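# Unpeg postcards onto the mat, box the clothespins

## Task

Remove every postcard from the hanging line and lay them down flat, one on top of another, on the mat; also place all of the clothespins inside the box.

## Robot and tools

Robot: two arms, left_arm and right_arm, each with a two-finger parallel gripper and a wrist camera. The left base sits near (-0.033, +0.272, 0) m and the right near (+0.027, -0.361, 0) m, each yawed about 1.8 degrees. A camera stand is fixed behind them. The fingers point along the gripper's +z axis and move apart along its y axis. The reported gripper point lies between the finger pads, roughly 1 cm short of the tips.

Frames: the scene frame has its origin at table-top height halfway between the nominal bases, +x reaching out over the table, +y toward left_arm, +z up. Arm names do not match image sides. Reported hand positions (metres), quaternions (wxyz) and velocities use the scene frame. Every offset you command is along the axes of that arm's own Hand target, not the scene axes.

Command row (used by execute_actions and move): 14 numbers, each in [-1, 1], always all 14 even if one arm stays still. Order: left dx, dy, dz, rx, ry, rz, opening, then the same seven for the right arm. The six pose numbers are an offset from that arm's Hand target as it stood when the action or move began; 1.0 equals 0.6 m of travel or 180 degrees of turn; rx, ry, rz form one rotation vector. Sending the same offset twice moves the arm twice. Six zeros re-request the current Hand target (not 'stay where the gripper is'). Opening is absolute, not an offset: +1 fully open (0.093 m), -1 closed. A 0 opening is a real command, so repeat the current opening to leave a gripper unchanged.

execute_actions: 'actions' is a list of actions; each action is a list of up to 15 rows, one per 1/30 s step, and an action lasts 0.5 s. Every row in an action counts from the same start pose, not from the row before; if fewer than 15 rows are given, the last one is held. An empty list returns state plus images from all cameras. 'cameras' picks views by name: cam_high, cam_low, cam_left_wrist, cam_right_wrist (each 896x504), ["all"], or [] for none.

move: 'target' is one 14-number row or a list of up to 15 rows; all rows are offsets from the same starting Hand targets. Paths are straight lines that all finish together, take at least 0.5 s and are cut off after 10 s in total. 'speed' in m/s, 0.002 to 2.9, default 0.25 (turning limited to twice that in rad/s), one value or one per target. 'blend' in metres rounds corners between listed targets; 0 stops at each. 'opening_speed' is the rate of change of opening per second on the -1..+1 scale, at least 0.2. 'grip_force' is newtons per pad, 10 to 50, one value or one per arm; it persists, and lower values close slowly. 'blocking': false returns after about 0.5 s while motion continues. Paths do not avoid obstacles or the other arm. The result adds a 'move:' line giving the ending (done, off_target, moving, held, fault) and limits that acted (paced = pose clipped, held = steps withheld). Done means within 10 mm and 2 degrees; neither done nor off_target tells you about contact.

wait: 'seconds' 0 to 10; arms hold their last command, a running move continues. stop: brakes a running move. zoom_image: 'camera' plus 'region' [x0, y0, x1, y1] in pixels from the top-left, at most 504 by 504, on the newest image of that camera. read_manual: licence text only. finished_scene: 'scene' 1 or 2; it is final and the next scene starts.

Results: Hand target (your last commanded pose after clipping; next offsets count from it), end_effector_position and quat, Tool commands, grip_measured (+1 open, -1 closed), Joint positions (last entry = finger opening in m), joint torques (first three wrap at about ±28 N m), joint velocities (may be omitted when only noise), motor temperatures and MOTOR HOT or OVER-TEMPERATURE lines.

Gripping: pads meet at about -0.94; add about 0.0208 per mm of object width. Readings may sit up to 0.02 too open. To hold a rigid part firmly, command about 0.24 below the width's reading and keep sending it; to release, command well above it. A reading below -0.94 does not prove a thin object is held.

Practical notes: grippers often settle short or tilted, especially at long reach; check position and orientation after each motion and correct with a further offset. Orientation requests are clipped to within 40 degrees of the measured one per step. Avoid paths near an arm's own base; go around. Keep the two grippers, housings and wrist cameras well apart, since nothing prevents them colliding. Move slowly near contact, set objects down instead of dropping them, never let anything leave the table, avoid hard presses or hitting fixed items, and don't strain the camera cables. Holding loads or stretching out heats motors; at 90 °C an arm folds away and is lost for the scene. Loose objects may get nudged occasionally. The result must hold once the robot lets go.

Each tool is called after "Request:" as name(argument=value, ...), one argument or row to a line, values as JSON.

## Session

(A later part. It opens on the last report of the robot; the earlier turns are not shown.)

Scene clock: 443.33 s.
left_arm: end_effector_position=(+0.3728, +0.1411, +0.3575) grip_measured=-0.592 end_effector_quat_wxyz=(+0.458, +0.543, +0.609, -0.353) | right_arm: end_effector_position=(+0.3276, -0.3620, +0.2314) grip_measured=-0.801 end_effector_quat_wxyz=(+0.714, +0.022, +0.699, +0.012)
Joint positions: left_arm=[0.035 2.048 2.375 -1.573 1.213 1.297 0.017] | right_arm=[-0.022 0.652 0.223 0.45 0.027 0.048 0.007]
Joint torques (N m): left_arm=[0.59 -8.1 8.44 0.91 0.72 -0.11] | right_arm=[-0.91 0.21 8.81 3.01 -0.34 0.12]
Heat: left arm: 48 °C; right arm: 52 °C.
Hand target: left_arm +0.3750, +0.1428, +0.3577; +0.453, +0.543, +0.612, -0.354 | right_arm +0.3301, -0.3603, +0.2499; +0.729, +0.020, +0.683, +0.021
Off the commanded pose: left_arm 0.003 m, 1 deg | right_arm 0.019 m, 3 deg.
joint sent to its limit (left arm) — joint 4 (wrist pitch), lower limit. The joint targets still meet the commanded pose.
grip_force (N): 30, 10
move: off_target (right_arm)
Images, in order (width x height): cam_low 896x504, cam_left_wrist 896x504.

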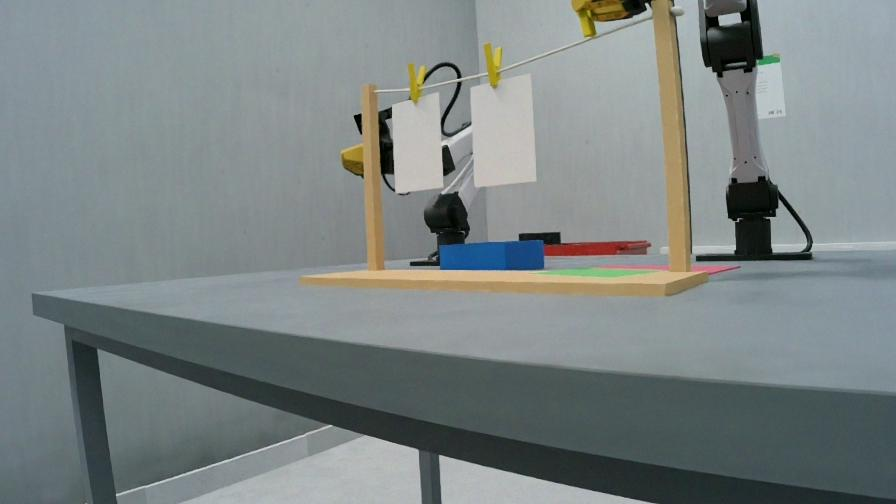

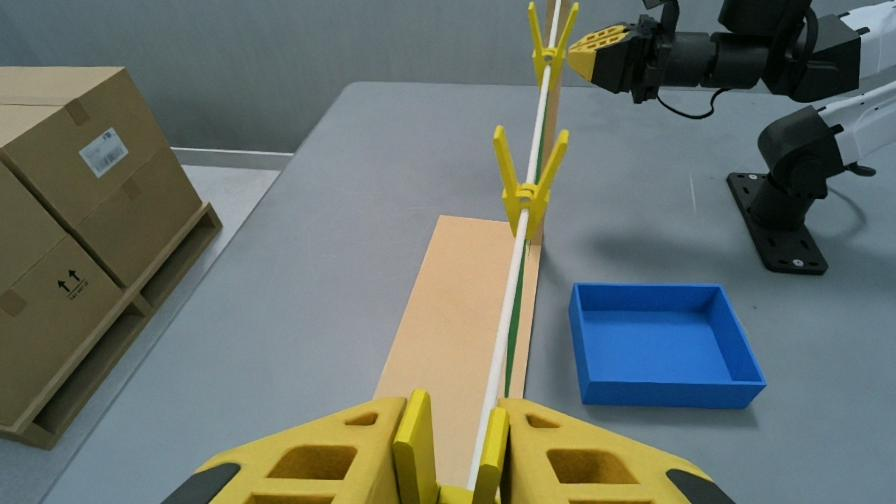

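Request:
move(
  target=[
    [-0.02,0.001,-0.0075,0,0,0,-0.6,0,0,0,0,0,0,-0.8],
    [-0.039,-0.032,-0.02,0,0,0,-0.6,0,0,0,0,0,0,-0.8],
  ],
  speed=0.06,
  cameras=["cam_left_wrist","cam_low"],
)

Request:
zoom_image(
  camera="cam_low",
  region=[540, 0, 700, 90],
)

Scene clock: 456.93 s.
left_arm: end_effector_position=(+0.3603, +0.1403, +0.3763) grip_measured=-0.592 end_effector_quat_wxyz=(+0.463, +0.537, +0.612, -0.350) | right_arm: end_effector_position=(+0.3276, -0.3620, +0.2314) grip_measured=-0.801 end_effector_quat_wxyz=(+0.714, +0.022, +0.699, +0.012)
Joint positions: left_arm=[0.035 2 2.38 -1.576 1.213 1.247 0.017] | right_arm=[-0.022 0.652 0.223 0.45 0.027 0.048 0.007]
Joint torques (N m): left_arm=[0.66 -10.29 5.35 1.03 0.69 -0.11] | right_arm=[-0.9 0.21 8.81 3.01 -0.34 0.12]
Heat: left arm: 49 °C; right arm: 53 °C.
Hand target: left_arm +0.3540, +0.1428, +0.3825; +0.453, +0.543, +0.612, -0.354 | right_arm +0.3301, -0.3603, +0.2499; +0.729, +0.020, +0.683, +0.021
Off the commanded pose: left_arm 0.009 m, 1 deg | right_arm 0.019 m, 3 deg.
joint sent to its limit (left arm) — joint 4 (wrist pitch), lower limit. The joint targets still meet the commanded pose.
grip_force (N): 30, 10
move: off_target (right_arm)
Images, in order (width x height): cam_low 896x504, cam_left_wrist 896x504.

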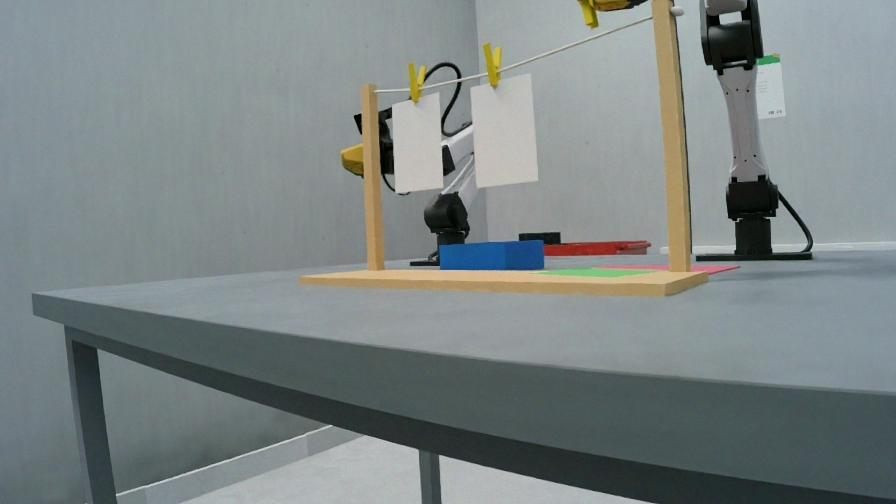

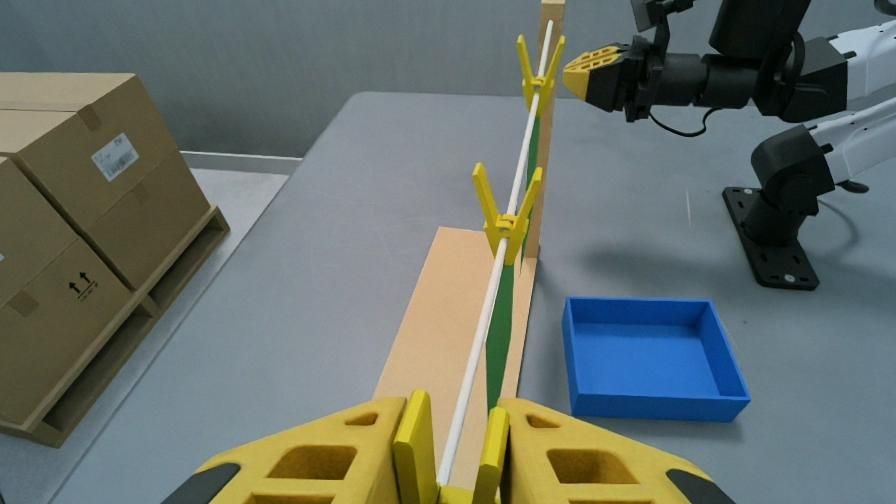

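Scaled by 3.150.

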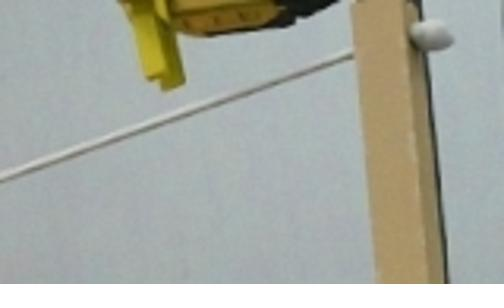

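Request:
move(
  target=[
    [0.126,-0.2623,0.4033,-0.0914,0.1138,-0.0741,-0.6,0,0,0,0,0,0,-0.8],
    [0.2,-0.28,0.44,-0.0914,0.1138,-0.0741,-0.6,0,0,0,0,0,0,-0.8],
  ],
  speed=0.2,
  blend=0.03,
  cameras=["all"],
)

Scene clock: 495.13 s.
left_arm: end_effector_position=(+0.2330, -0.0847, +0.1696) grip_measured=-0.592 end_effector_quat_wxyz=(+0.362, +0.459, +0.784, -0.210) | right_arm: end_effector_position=(+0.3276, -0.3620, +0.2314) grip_measured=-0.801 end_effector_quat_wxyz=(+0.714, +0.022, +0.699, +0.012)
Joint positions: left_arm=[-0.91 1.553 1.114 -0.275 0.135 0.119 0.017] | right_arm=[-0.022 0.652 0.223 0.45 0.027 0.048 0.007]
Joint torques (N m): left_arm=[0.08 -6.3 8.14 2.32 0.06 -0.24] | right_arm=[-0.9 0.21 8.81 3 -0.34 0.12]
Motor temperatures (°C): left_arm=[32 51 45 38 30 29 31] | right_arm=[32 43 47 55 31 29 30]
Heat: left arm: 51 °C; right arm: 55 °C.
Hand target: left_arm +0.2336, -0.0868, +0.1702; +0.366, +0.453, +0.785, -0.211 | right_arm +0.3301, -0.3603, +0.2499; +0.729, +0.020, +0.683, +0.021
Off the commanded pose: left_arm 0.002 m, 1 deg | right_arm 0.019 m, 3 deg.
grip_force (N): 30, 10
move: off_target (right_arm); blend cut to 0.0253 m at target 1

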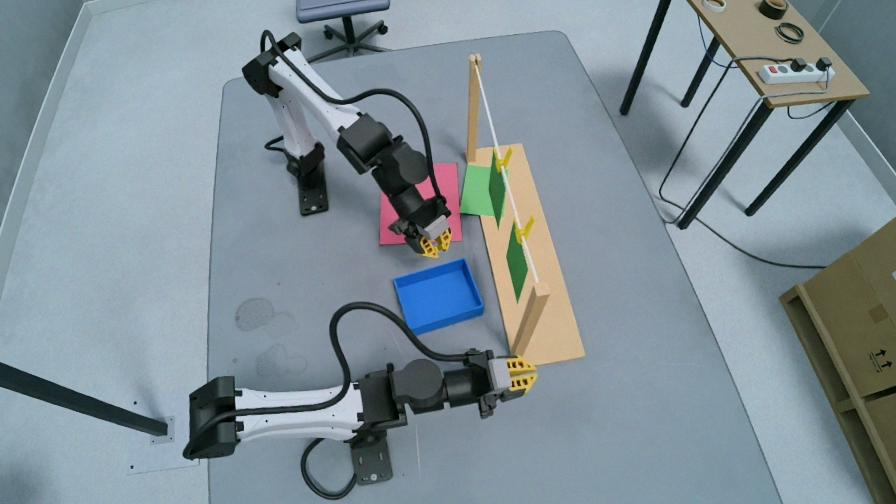

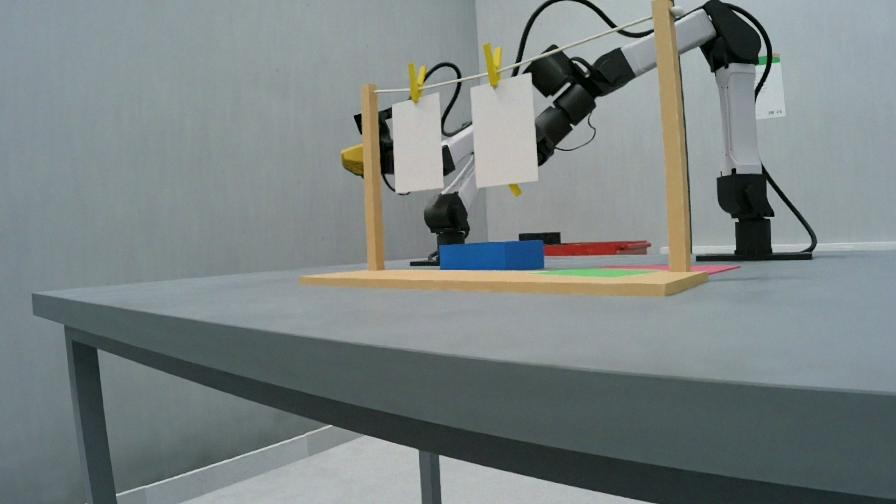

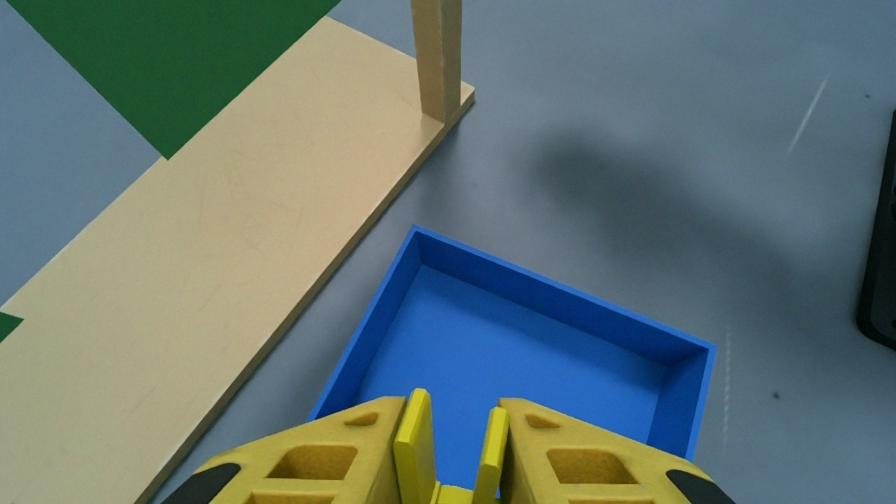

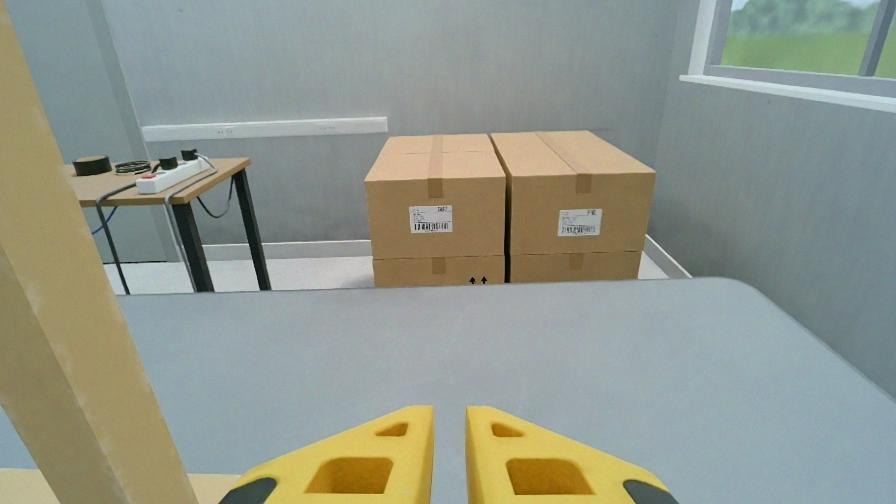

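Request:
move(
  target=[0.0922,-0.0568,0.1752,0,0,0,-0.6,0,0,0,0,0,0,-0.8],
  speed=0.12,
  cameras=["cam_left_wrist","cam_high","cam_low"],
)

Scene clock: 510.07 s.
left_arm: end_effector_position=(+0.2263, -0.1427, +0.0633) grip_measured=-0.592 end_effector_quat_wxyz=(+0.364, +0.460, +0.782, -0.212) | right_arm: end_effector_position=(+0.3276, -0.3620, +0.2314) grip_measured=-0.801 end_effector_quat_wxyz=(+0.714, +0.022, +0.699, +0.012)
Joint positions: left_arm=[-1.026 1.873 1.017 0.153 0.049 0.046 0.017] | right_arm=[-0.022 0.652 0.223 0.45 0.027 0.048 0.007]
Joint torques (N m): left_arm=[0.2 -7.75 6.56 2.36 0.11 -0.18] | right_arm=[-0.91 0.21 8.81 3.01 -0.34 0.12]
Motor temperatures (°C): left_arm=[32 49 46 43 30 29 31] | right_arm=[32 42 47 55 31 29 30]
Heat: left arm: 49 °C; right arm: 55 °C.
Hand target: left_arm +0.2267, -0.1428, +0.0602; +0.366, +0.453, +0.785, -0.211 | right_arm +0.3301, -0.3603, +0.2499; +0.729, +0.020, +0.683, +0.021
Off the commanded pose: left_arm 0.003 m, 1 deg | right_arm 0.019 m, 3 deg.
grip_force (N): 30, 10
move: off_target (right_arm)
Images, in order (width x height): cam_high 896x504, cam_low 896x504, cam_left_wrist 896x504.

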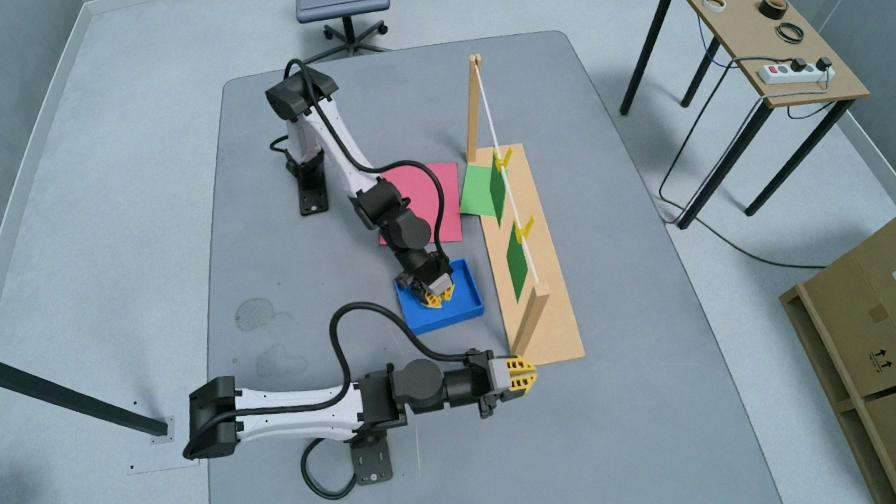

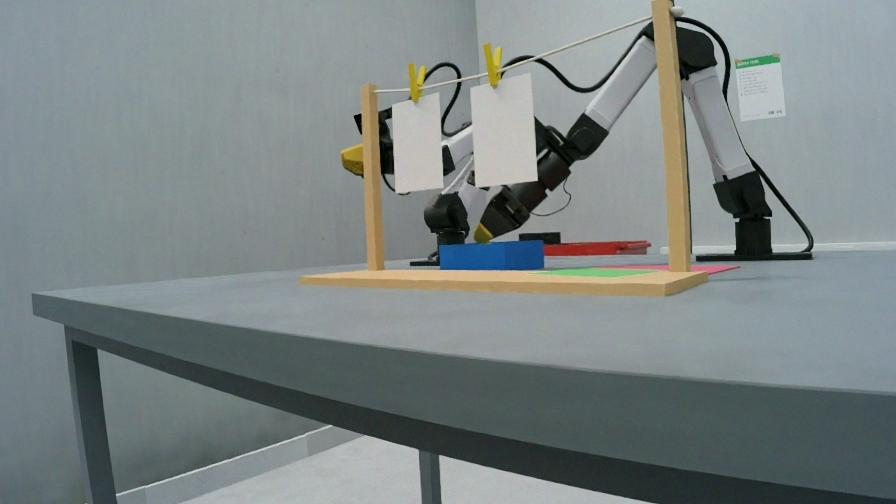

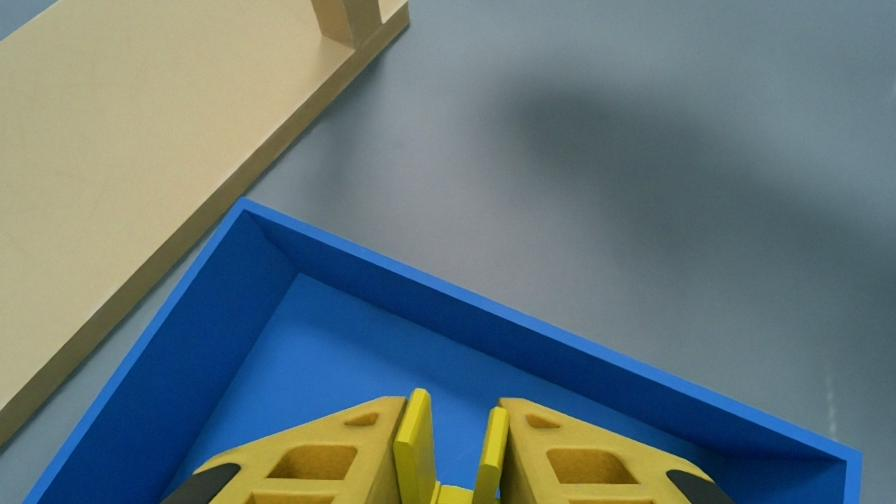

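Request:
move(
  target=[
    [0.0185,0,0.013,0,0,0,-0.6,0,0,0,0,0,0,-0.8],
    [0.0185,0,0.013,0,0,0,0,0,0,0,0,0,0,-0.8],
  ],
  speed=0.06,
  opening_speed=0.5,
  cameras=["cam_left_wrist","cam_high"],
)

Scene clock: 517.87 s.
left_arm: end_effector_position=(+0.2260, -0.1423, +0.0516) grip_measured=-0.002 end_effector_quat_wxyz=(+0.366, +0.459, +0.781, -0.213) | right_arm: end_effector_position=(+0.3276, -0.3620, +0.2314) grip_measured=-0.801 end_effector_quat_wxyz=(+0.714, +0.022, +0.699, +0.012)
Joint positions: left_arm=[-1.026 1.899 0.991 0.21 0.049 0.046 0.045] | right_arm=[-0.022 0.652 0.223 0.45 0.027 0.048 0.007]
Joint torques (N m): left_arm=[0.09 -7.43 6.37 2.31 0.07 -0.21] | right_arm=[-0.91 0.2 8.81 3 -0.34 0.12]
Motor temperatures (°C): left_arm=[32 49 46 44 30 29 31] | right_arm=[32 42 48 55 31 29 30]
Heat: left arm: 49 °C; right arm: 55 °C.
Hand target: left_arm +0.2261, -0.1418, +0.0467; +0.366, +0.453, +0.785, -0.211 | right_arm +0.3301, -0.3603, +0.2499; +0.729, +0.020, +0.683, +0.021
Off the commanded pose: left_arm 0.005 m, 1 deg | right_arm 0.019 m, 3 deg.
grip_force (N): 30, 10
move: off_target (right_arm)
Images, in order (width x height): cam_high 896x504, cam_left_wrist 896x504.

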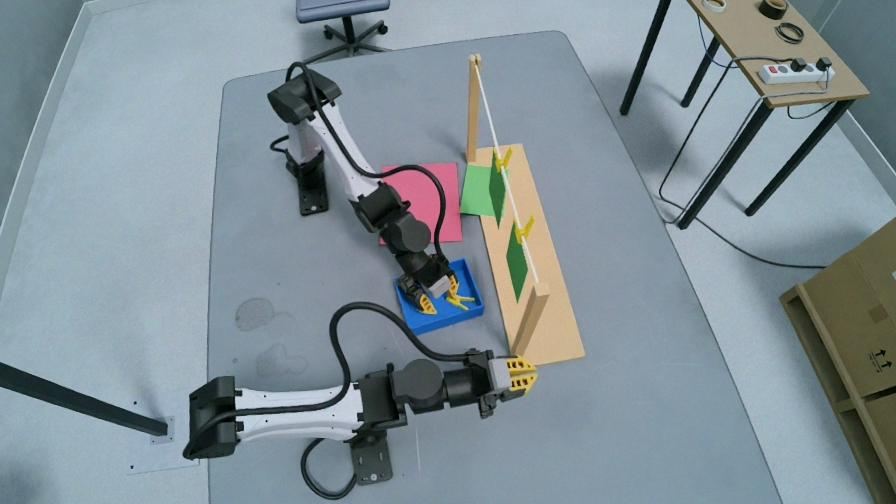

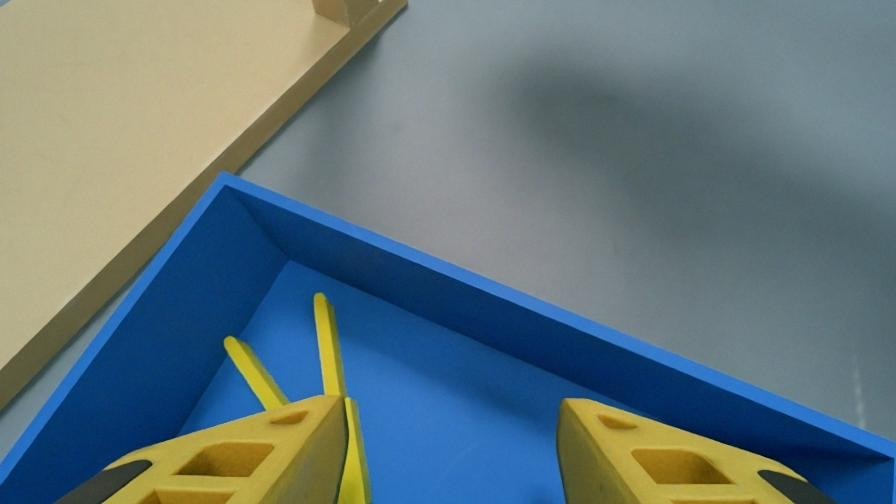

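Request:
move(
  target=[
    [-0.153,0,-0.1287,0,0,0,0,-0.252,0.0145,-0.033,0,0,0,-0.8],
    [0.0203,0.2898,-0.4473,0.0266,-0.2221,0.0097,0,-0.2698,0.2827,-0.031,-0.2463,0.07,-0.0536,0.1],
    [0.0027,0.3667,-0.3615,0.0266,-0.2221,0.0097,0,-0.2042,0.5088,0.0568,-0.4926,0.14,-0.1072,0.1],
  ],
  speed=0.2,
  blend=0.03,
  cameras=["all"],
)

Scene clock: 566.07 s.
left_arm: end_effector_position=(+0.3268, +0.1145, +0.1795) grip_measured=-0.002 end_effector_quat_wxyz=(+0.589, +0.379, +0.601, -0.384) | right_arm: end_effector_position=(+0.3581, -0.0662, +0.3858) grip_measured=+0.099 end_effector_quat_wxyz=(-0.374, +0.589, -0.611, -0.374)
Joint positions: left_arm=[-0.047 1.695 0.587 1.082 1.125 0.008 0.045] | right_arm=[0.379 1.921 2.341 -1.282 -0.954 -0.743 0.05]
Joint torques (N m): left_arm=[-0.39 -5.22 8.42 2.16 0.07 -0.16] | right_arm=[0.2 -7.02 6.74 1.81 -0.83 -0.16]
Heat: left arm: 48 °C; right arm: 54 °C.
Hand target: left_arm +0.3329, +0.1130, +0.1850; +0.597, +0.380, +0.596, -0.380 | right_arm +0.3550, -0.0628, +0.3921; -0.380, +0.596, -0.597, -0.380
Off the commanded pose: left_arm 0.008 m, 1 deg | right_arm 0.008 m, 2 deg.
grip_force (N): 30, 10
move: done; blend cut to 0 m at target 2; target 2's new opening was sent with right_arm's hand 0.013 m and 2 deg from that target

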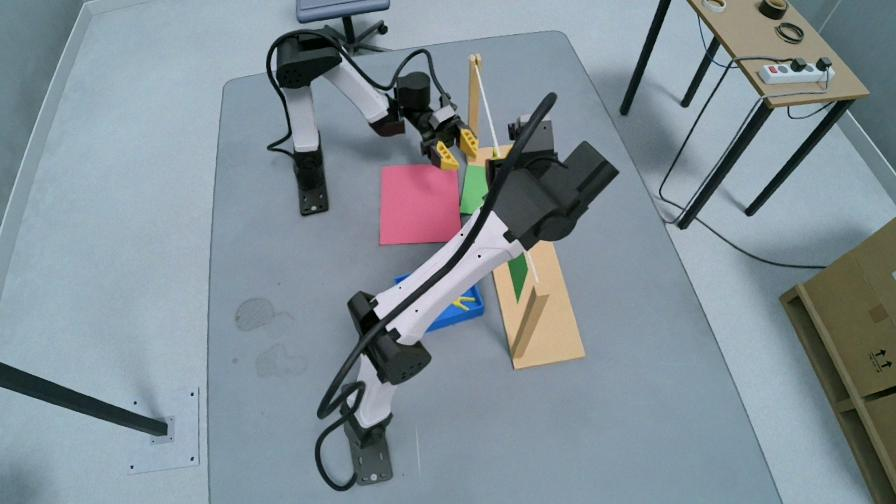

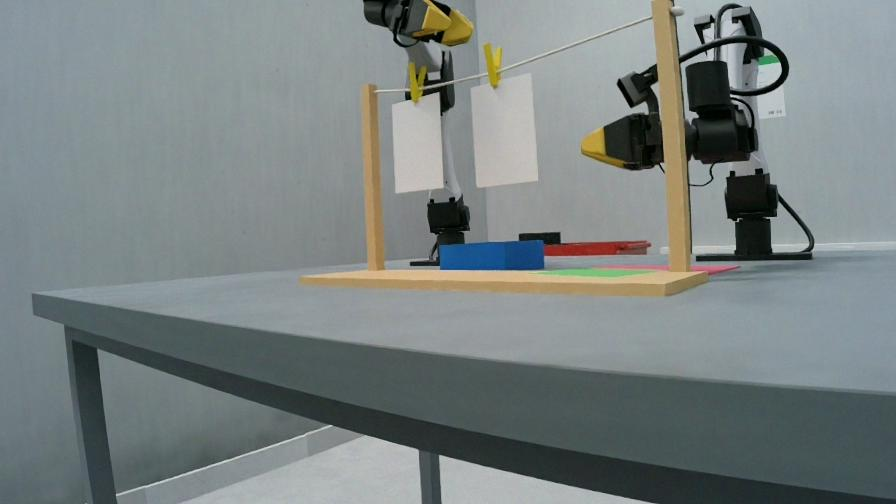

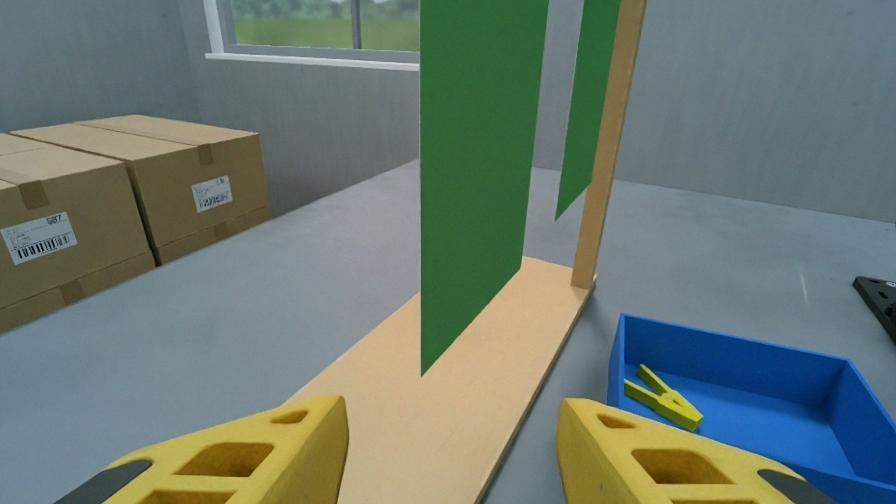

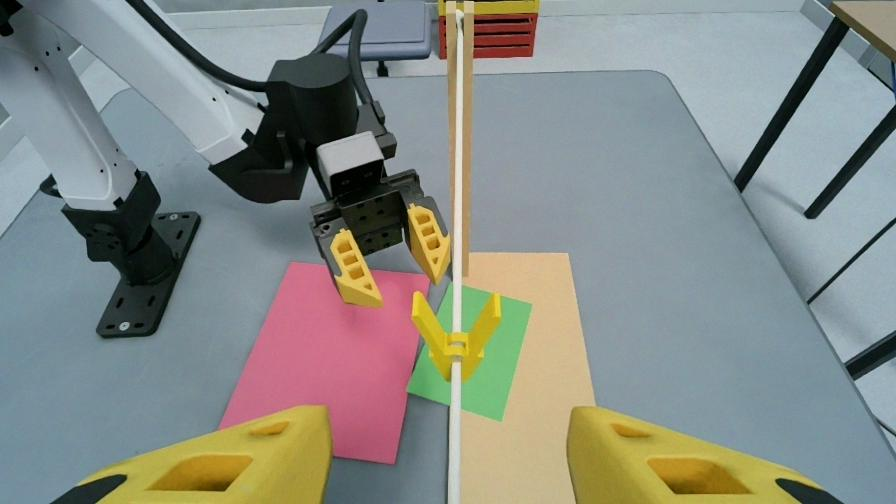

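Request:
move(
  target=[0.0167,0.0087,0.0833,0,0,0,0,0.0387,-0.0067,0.0833,0,0,0,0.1],
  speed=0.08,
  cameras=["cam_left_wrist","cam_right_wrist"],
)

Scene clock: 596.70 s.
left_arm: end_effector_position=(+0.3523, +0.0711, +0.1699) grip_measured=-0.002 end_effector_quat_wxyz=(+0.588, +0.382, +0.601, -0.384) | right_arm: end_effector_position=(+0.3637, -0.0261, +0.3393) grip_measured=+0.099 end_effector_quat_wxyz=(-0.365, +0.592, -0.606, -0.386)
Joint positions: left_arm=[-0.181 1.823 0.697 1.102 0.994 0.008 0.045] | right_arm=[0.462 1.894 2.072 -0.987 -0.926 -0.659 0.05]
Joint torques (N m): left_arm=[0.06 -6.2 8.31 2.17 0.04 -0.13] | right_arm=[0.12 -10.54 4.56 2.18 -0.48 0]
Motor temperatures (°C): left_arm=[32 46 49 46 29 29 31] | right_arm=[32 46 44 49 31 29 30]
Heat: left arm: 49 °C; right arm: 49 °C.
Hand target: left_arm +0.3588, +0.0700, +0.1750; +0.597, +0.380, +0.596, -0.380 | right_arm +0.3590, -0.0272, +0.3499; -0.380, +0.596, -0.596, -0.380
Off the commanded pose: left_arm 0.008 m, 1 deg | right_arm 0.012 m, 2 deg.
grip_force (N): 30, 10
move: off_target (right_arm)
Images, in order (width x height): cam_left_wrist 896x504, cam_right_wrist 896x504.

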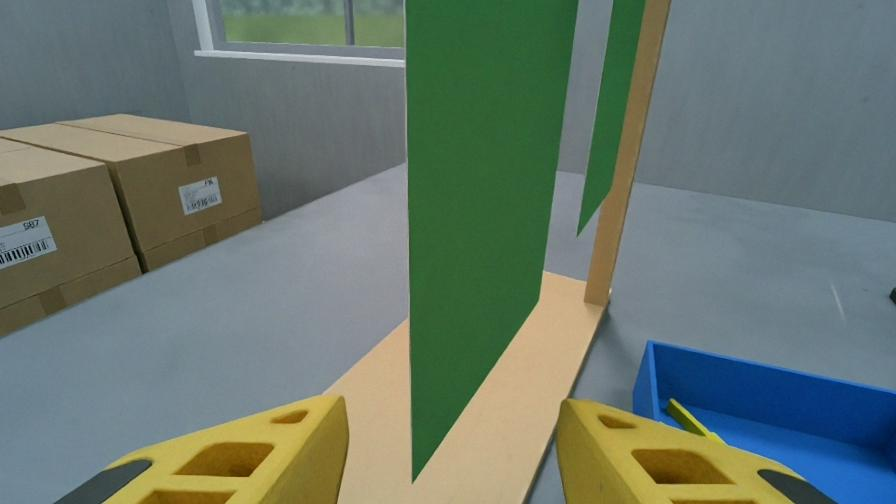

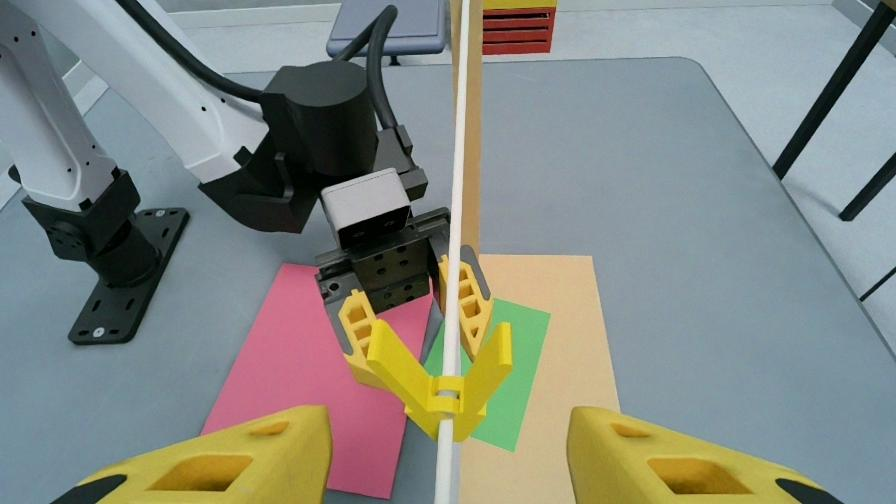

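Request:
move(
  target=[0.0,0.0092,0.0567,0,0,0,0,-0.002,0.0033,0.0442,0,0,0,0.1],
  speed=0.06,
  cameras=["cam_left_wrist","cam_right_wrist"],
)

Scene clock: 611.40 s.
left_arm: end_effector_position=(+0.3720, +0.0432, +0.1735) grip_measured=-0.002 end_effector_quat_wxyz=(+0.595, +0.384, +0.594, -0.381) | right_arm: end_effector_position=(+0.3594, -0.0029, +0.3338) grip_measured=+0.099 end_effector_quat_wxyz=(-0.369, +0.594, -0.603, -0.385)
Joint positions: left_arm=[-0.253 1.893 0.801 1.088 0.922 0.008 0.045] | right_arm=[0.519 1.894 2.032 -0.887 -0.884 -0.595 0.05]
Joint torques (N m): left_arm=[0.02 -6.56 8.55 2.03 0.02 -0.16] | right_arm=[0.12 -9.76 4.72 2.3 -0.44 0.01]
Heat: left arm: 48 °C; right arm: 49 °C.
Hand target: left_arm +0.3781, +0.0414, +0.1750; +0.597, +0.380, +0.596, -0.380 | right_arm +0.3571, -0.0027, +0.3397; -0.380, +0.596, -0.597, -0.380
Off the commanded pose: left_arm 0.007 m, 1 deg | right_arm 0.006 m, 2 deg.
grip_force (N): 30, 10
move: done
Images, in order (width x height): cam_left_wrist 896x504, cam_right_wrist 896x504.

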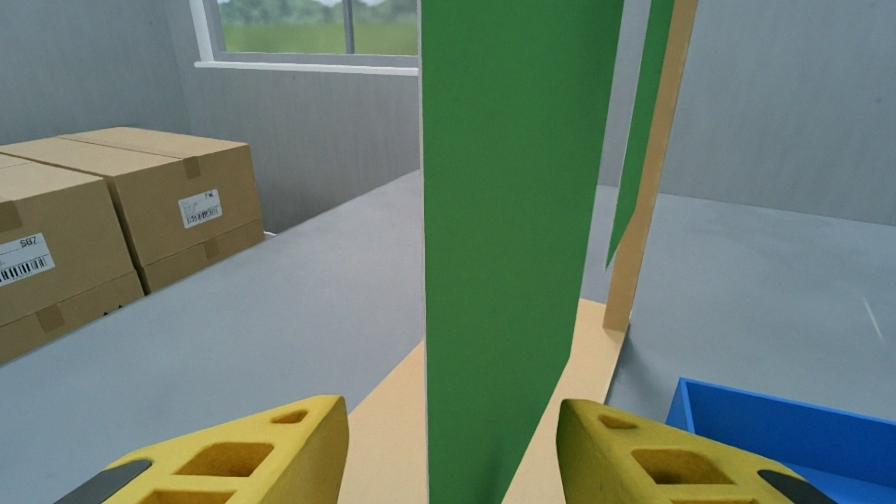

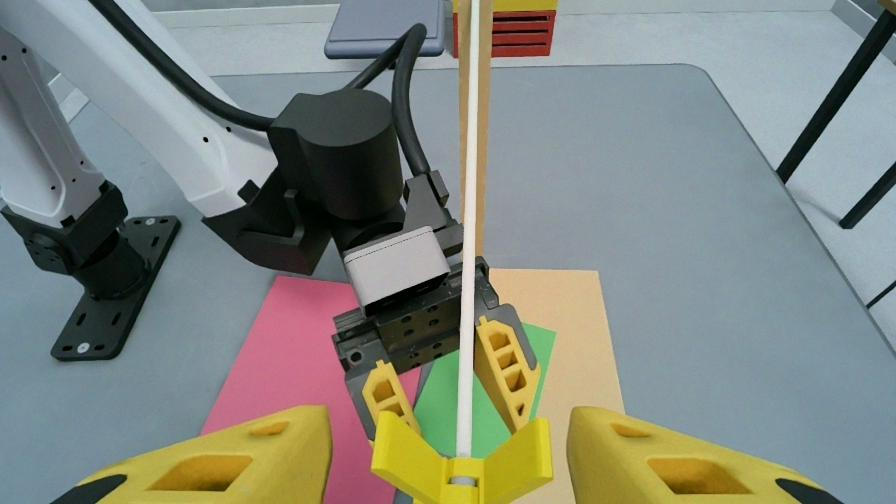

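Request:
move(
  target=[0.0,0,0,0,0,0,-0.68,0.008,-0.004,0.004,0,0,0,0],
  speed=0.06,
  cameras=["cam_left_wrist","cam_right_wrist"],
)

Scene clock: 625.83 s.
left_arm: end_effector_position=(+0.3720, +0.0433, +0.1735) grip_measured=-0.678 end_effector_quat_wxyz=(+0.595, +0.384, +0.595, -0.381) | right_arm: end_effector_position=(+0.3609, -0.0020, +0.3286) grip_measured=+0.001 end_effector_quat_wxyz=(-0.369, +0.593, -0.603, -0.385)
Joint positions: left_arm=[-0.253 1.893 0.801 1.088 0.921 0.008 0.013] | right_arm=[0.519 1.894 2.011 -0.867 -0.884 -0.595 0.045]
Joint torques (N m): left_arm=[0.24 -6.75 8.44 2.01 0 -0.15] | right_arm=[-0.16 -9.73 4.77 2.3 -0.46 -0.03]
Heat: left arm: 49 °C; right arm: 49 °C.
Hand target: left_arm +0.3781, +0.0414, +0.1750; +0.597, +0.380, +0.596, -0.380 | right_arm +0.3595, -0.0025, +0.3343; -0.380, +0.596, -0.597, -0.380
Off the commanded pose: left_arm 0.007 m, 1 deg | right_arm 0.006 m, 2 deg.
grip_force (N): 30, 10
move: done
Images, in order (width x height): cam_left_wrist 896x504, cam_right_wrist 896x504.

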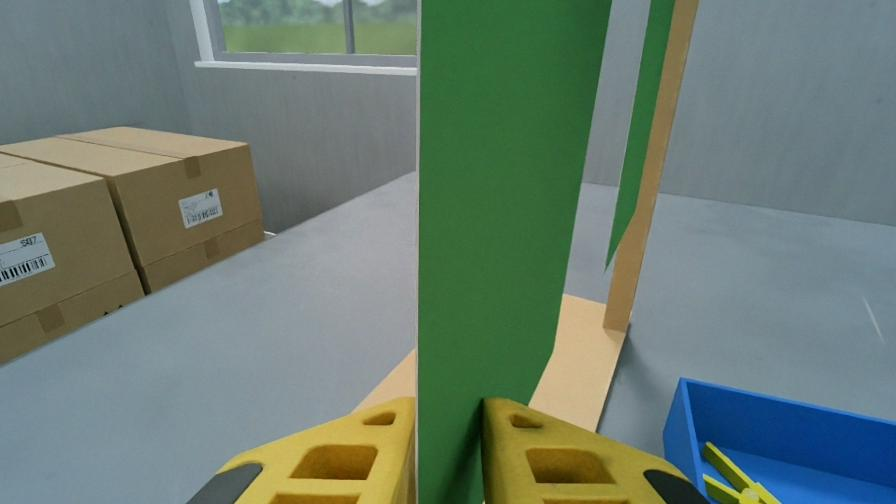

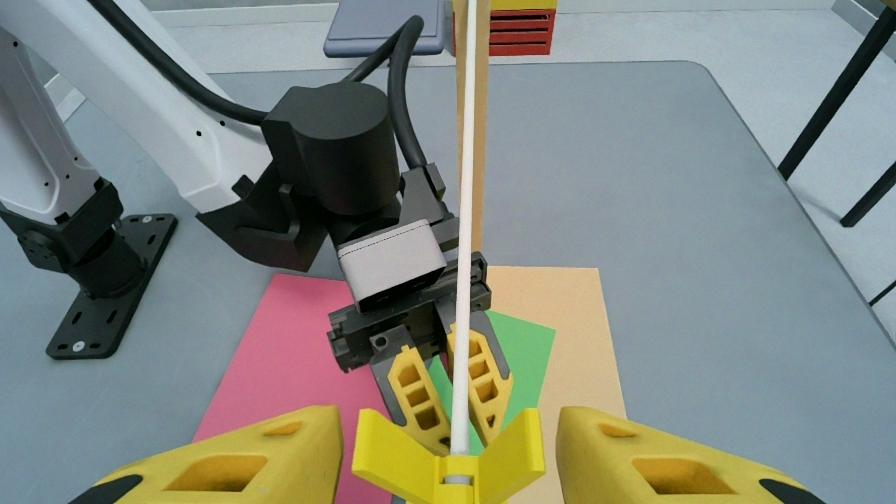

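Request:
move(
  target=[0.0,0,0,0,0,0,-0.84,0,0,0,0,0,0,-0.1],
  speed=0.06,
  grip_force=[20, 30],
  cameras=["cam_left_wrist","cam_right_wrist"],
)

Scene clock: 632.60 s.
left_arm: end_effector_position=(+0.3720, +0.0433, +0.1735) grip_measured=-0.838 end_effector_quat_wxyz=(+0.595, +0.384, +0.595, -0.381) | right_arm: end_effector_position=(+0.3609, -0.0020, +0.3286) grip_measured=-0.099 end_effector_quat_wxyz=(-0.369, +0.593, -0.603, -0.385)
Joint positions: left_arm=[-0.253 1.893 0.801 1.088 0.921 0.008 0.005] | right_arm=[0.519 1.894 2.011 -0.867 -0.884 -0.595 0.04]
Joint torques (N m): left_arm=[0.09 -6.69 8.59 2.02 0 -0.14] | right_arm=[-0.14 -9.73 4.75 2.29 -0.46 -0.03]
Heat: left arm: 49 °C; right arm: 49 °C.
Hand target: left_arm +0.3781, +0.0414, +0.1750; +0.597, +0.380, +0.596, -0.380 | right_arm +0.3595, -0.0025, +0.3343; -0.380, +0.596, -0.597, -0.380
Off the commanded pose: left_arm 0.007 m, 1 deg | right_arm 0.006 m, 2 deg.
grip_force (N): 20, 30
move: done
Images, in order (width x height): cam_left_wrist 896x504, cam_right_wrist 896x504.

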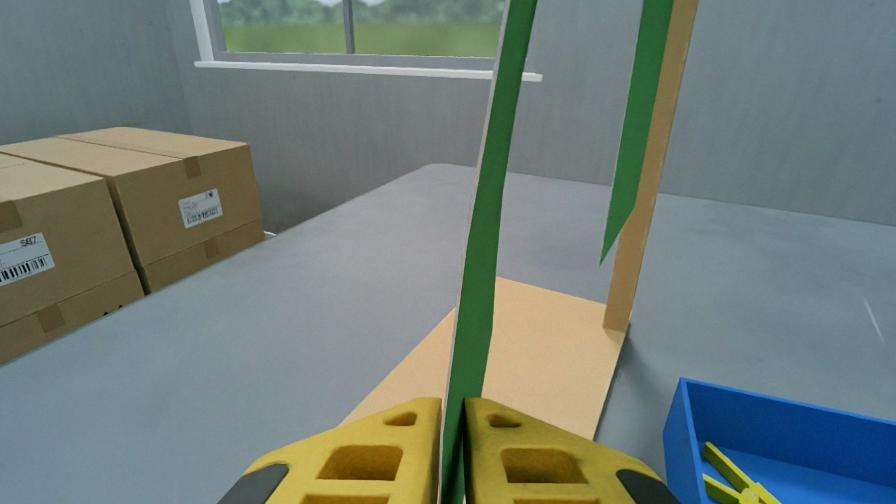

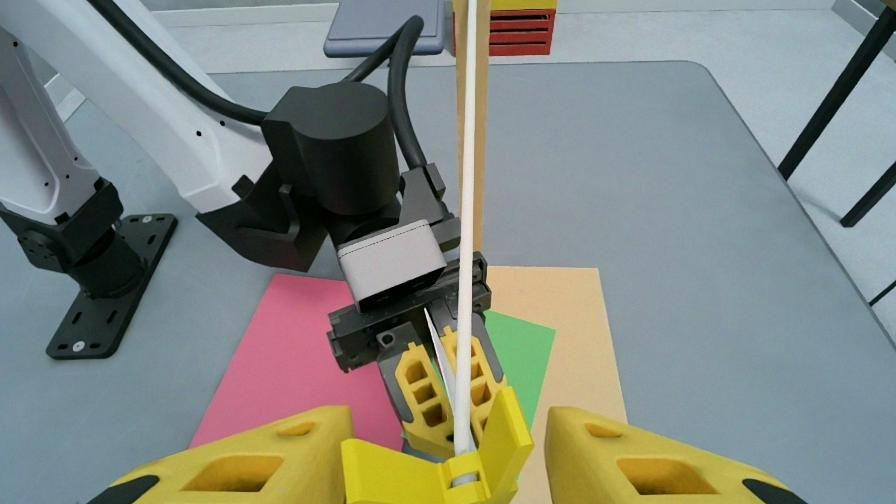

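Request:
move(
  target=[0.0,0,0,0,0,0,-1,0,0,0,0,0,0,-0.2],
  speed=0.06,
  opening_speed=0.4,
  cameras=["cam_left_wrist","cam_right_wrist"],
)

Request:
zoom_image(
  camera="cam_right_wrist",
  region=[250, 300, 650, 504],
)

Scene clock: 640.17 s.
left_arm: end_effector_position=(+0.3720, +0.0433, +0.1735) grip_measured=-0.973 end_effector_quat_wxyz=(+0.595, +0.384, +0.595, -0.381) | right_arm: end_effector_position=(+0.3609, -0.0020, +0.3286) grip_measured=-0.199 end_effector_quat_wxyz=(-0.369, +0.593, -0.603, -0.385)
Joint positions: left_arm=[-0.253 1.893 0.801 1.088 0.921 0.008 0] | right_arm=[0.519 1.894 2.011 -0.867 -0.884 -0.595 0.036]
Joint torques (N m): left_arm=[-0.16 -6.94 8.43 2.1 0.04 -0.11] | right_arm=[-0.16 -9.73 4.75 2.29 -0.46 -0.02]
Heat: left arm: 50 °C; right arm: 50 °C.
Hand target: left_arm +0.3781, +0.0414, +0.1750; +0.597, +0.380, +0.596, -0.380 | right_arm +0.3595, -0.0025, +0.3343; -0.380, +0.596, -0.597, -0.380
Off the commanded pose: left_arm 0.007 m, 1 deg | right_arm 0.006 m, 2 deg.
grip_force (N): 20, 30
move: done
Images, in order (width x height): cam_left_wrist 896x504, cam_right_wrist 896x504.

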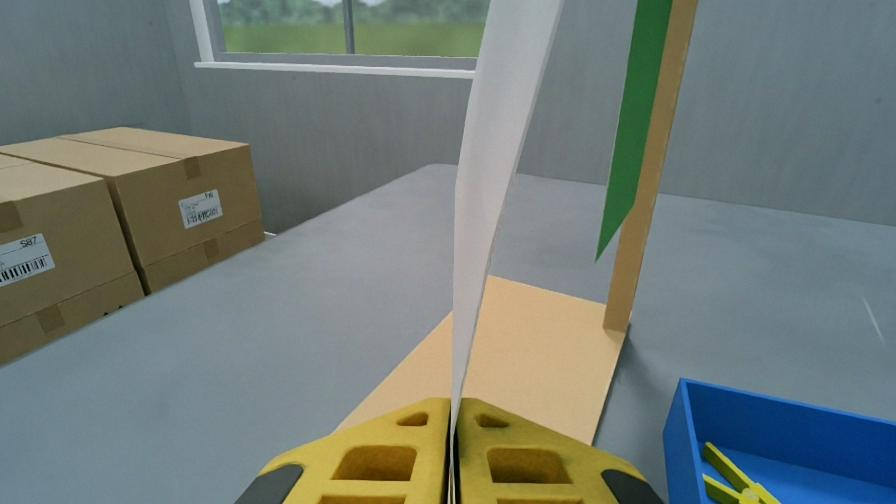

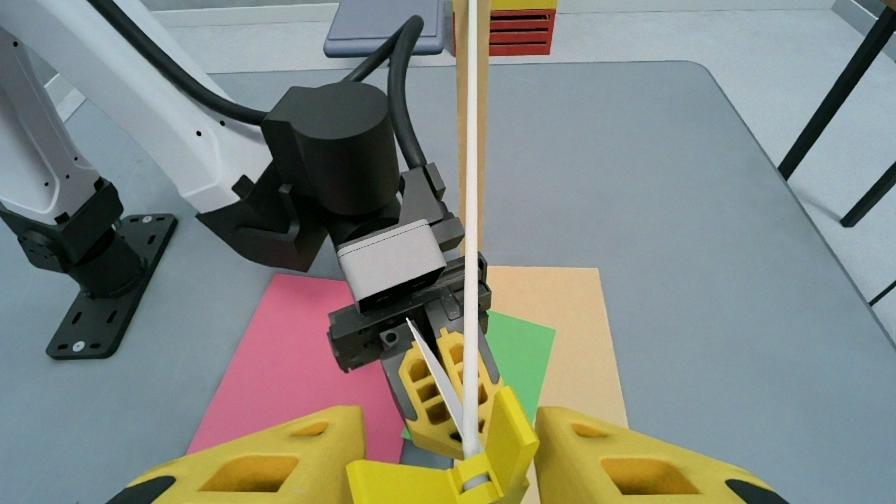

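Scaled by 1.260.

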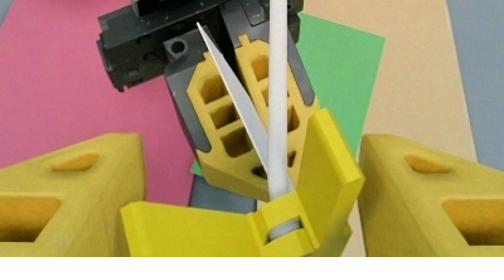

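Request:
move(
  target=[0.0,0,0,0,0,0,-1,0,0,0,0,0,0,-0.34],
  speed=0.06,
  opening_speed=0.4,
  cameras=["cam_left_wrist","cam_right_wrist"],
)

Request:
zoom_image(
  camera="cam_right_wrist",
  region=[250, 300, 650, 504],
)

Scene clock: 654.80 s.
left_arm: end_effector_position=(+0.3720, +0.0433, +0.1734) grip_measured=-0.979 end_effector_quat_wxyz=(+0.595, +0.384, +0.595, -0.381) | right_arm: end_effector_position=(+0.3615, -0.0017, +0.3292) grip_measured=-0.335 end_effector_quat_wxyz=(-0.371, +0.594, -0.602, -0.384)
Joint positions: left_arm=[-0.253 1.893 0.801 1.088 0.921 0.008 0] | right_arm=[0.519 1.894 2.011 -0.862 -0.884 -0.595 0.029]
Joint torques (N m): left_arm=[-0.13 -6.6 8.43 2.04 0.02 -0.08] | right_arm=[-0.14 -9.73 4.74 2.24 -0.45 -0.03]
Heat: left arm: 50 °C; right arm: 50 °C.
Hand target: left_arm +0.3781, +0.0414, +0.1750; +0.597, +0.380, +0.596, -0.380 | right_arm +0.3595, -0.0025, +0.3343; -0.380, +0.596, -0.597, -0.380
Off the commanded pose: left_arm 0.007 m, 1 deg | right_arm 0.005 m, 1 deg.
grip_force (N): 20, 30
move: done
Images, in order (width x height): cam_left_wrist 896x504, cam_right_wrist 896x504.

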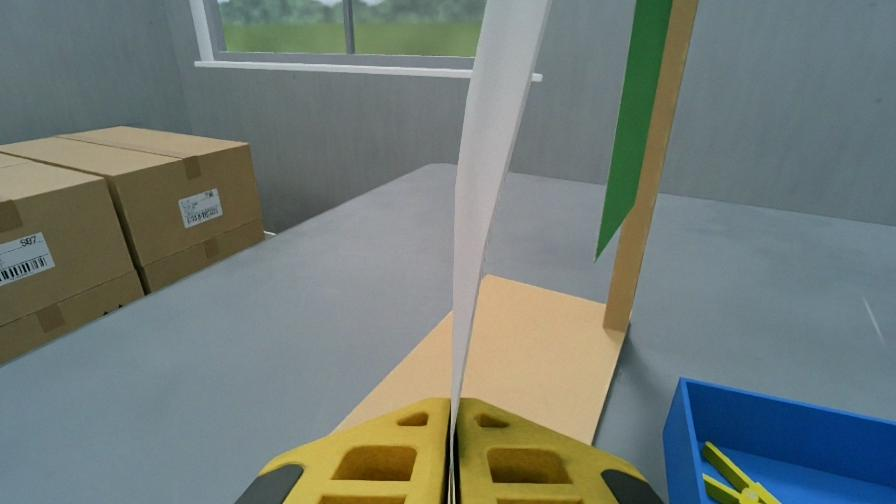

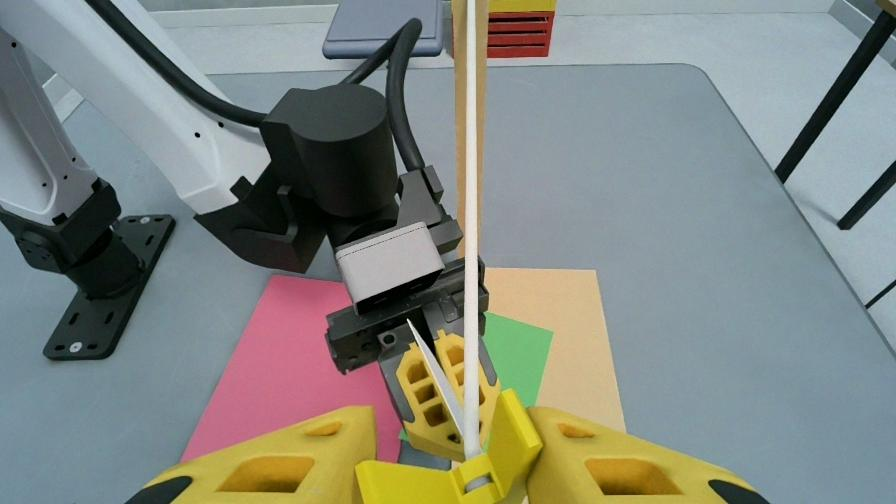

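Scaled by 1.260.

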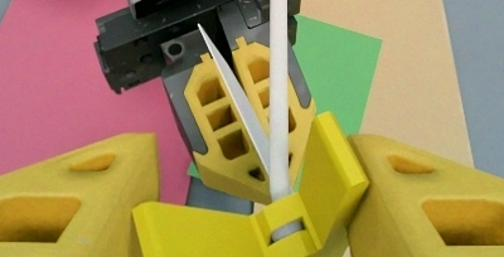

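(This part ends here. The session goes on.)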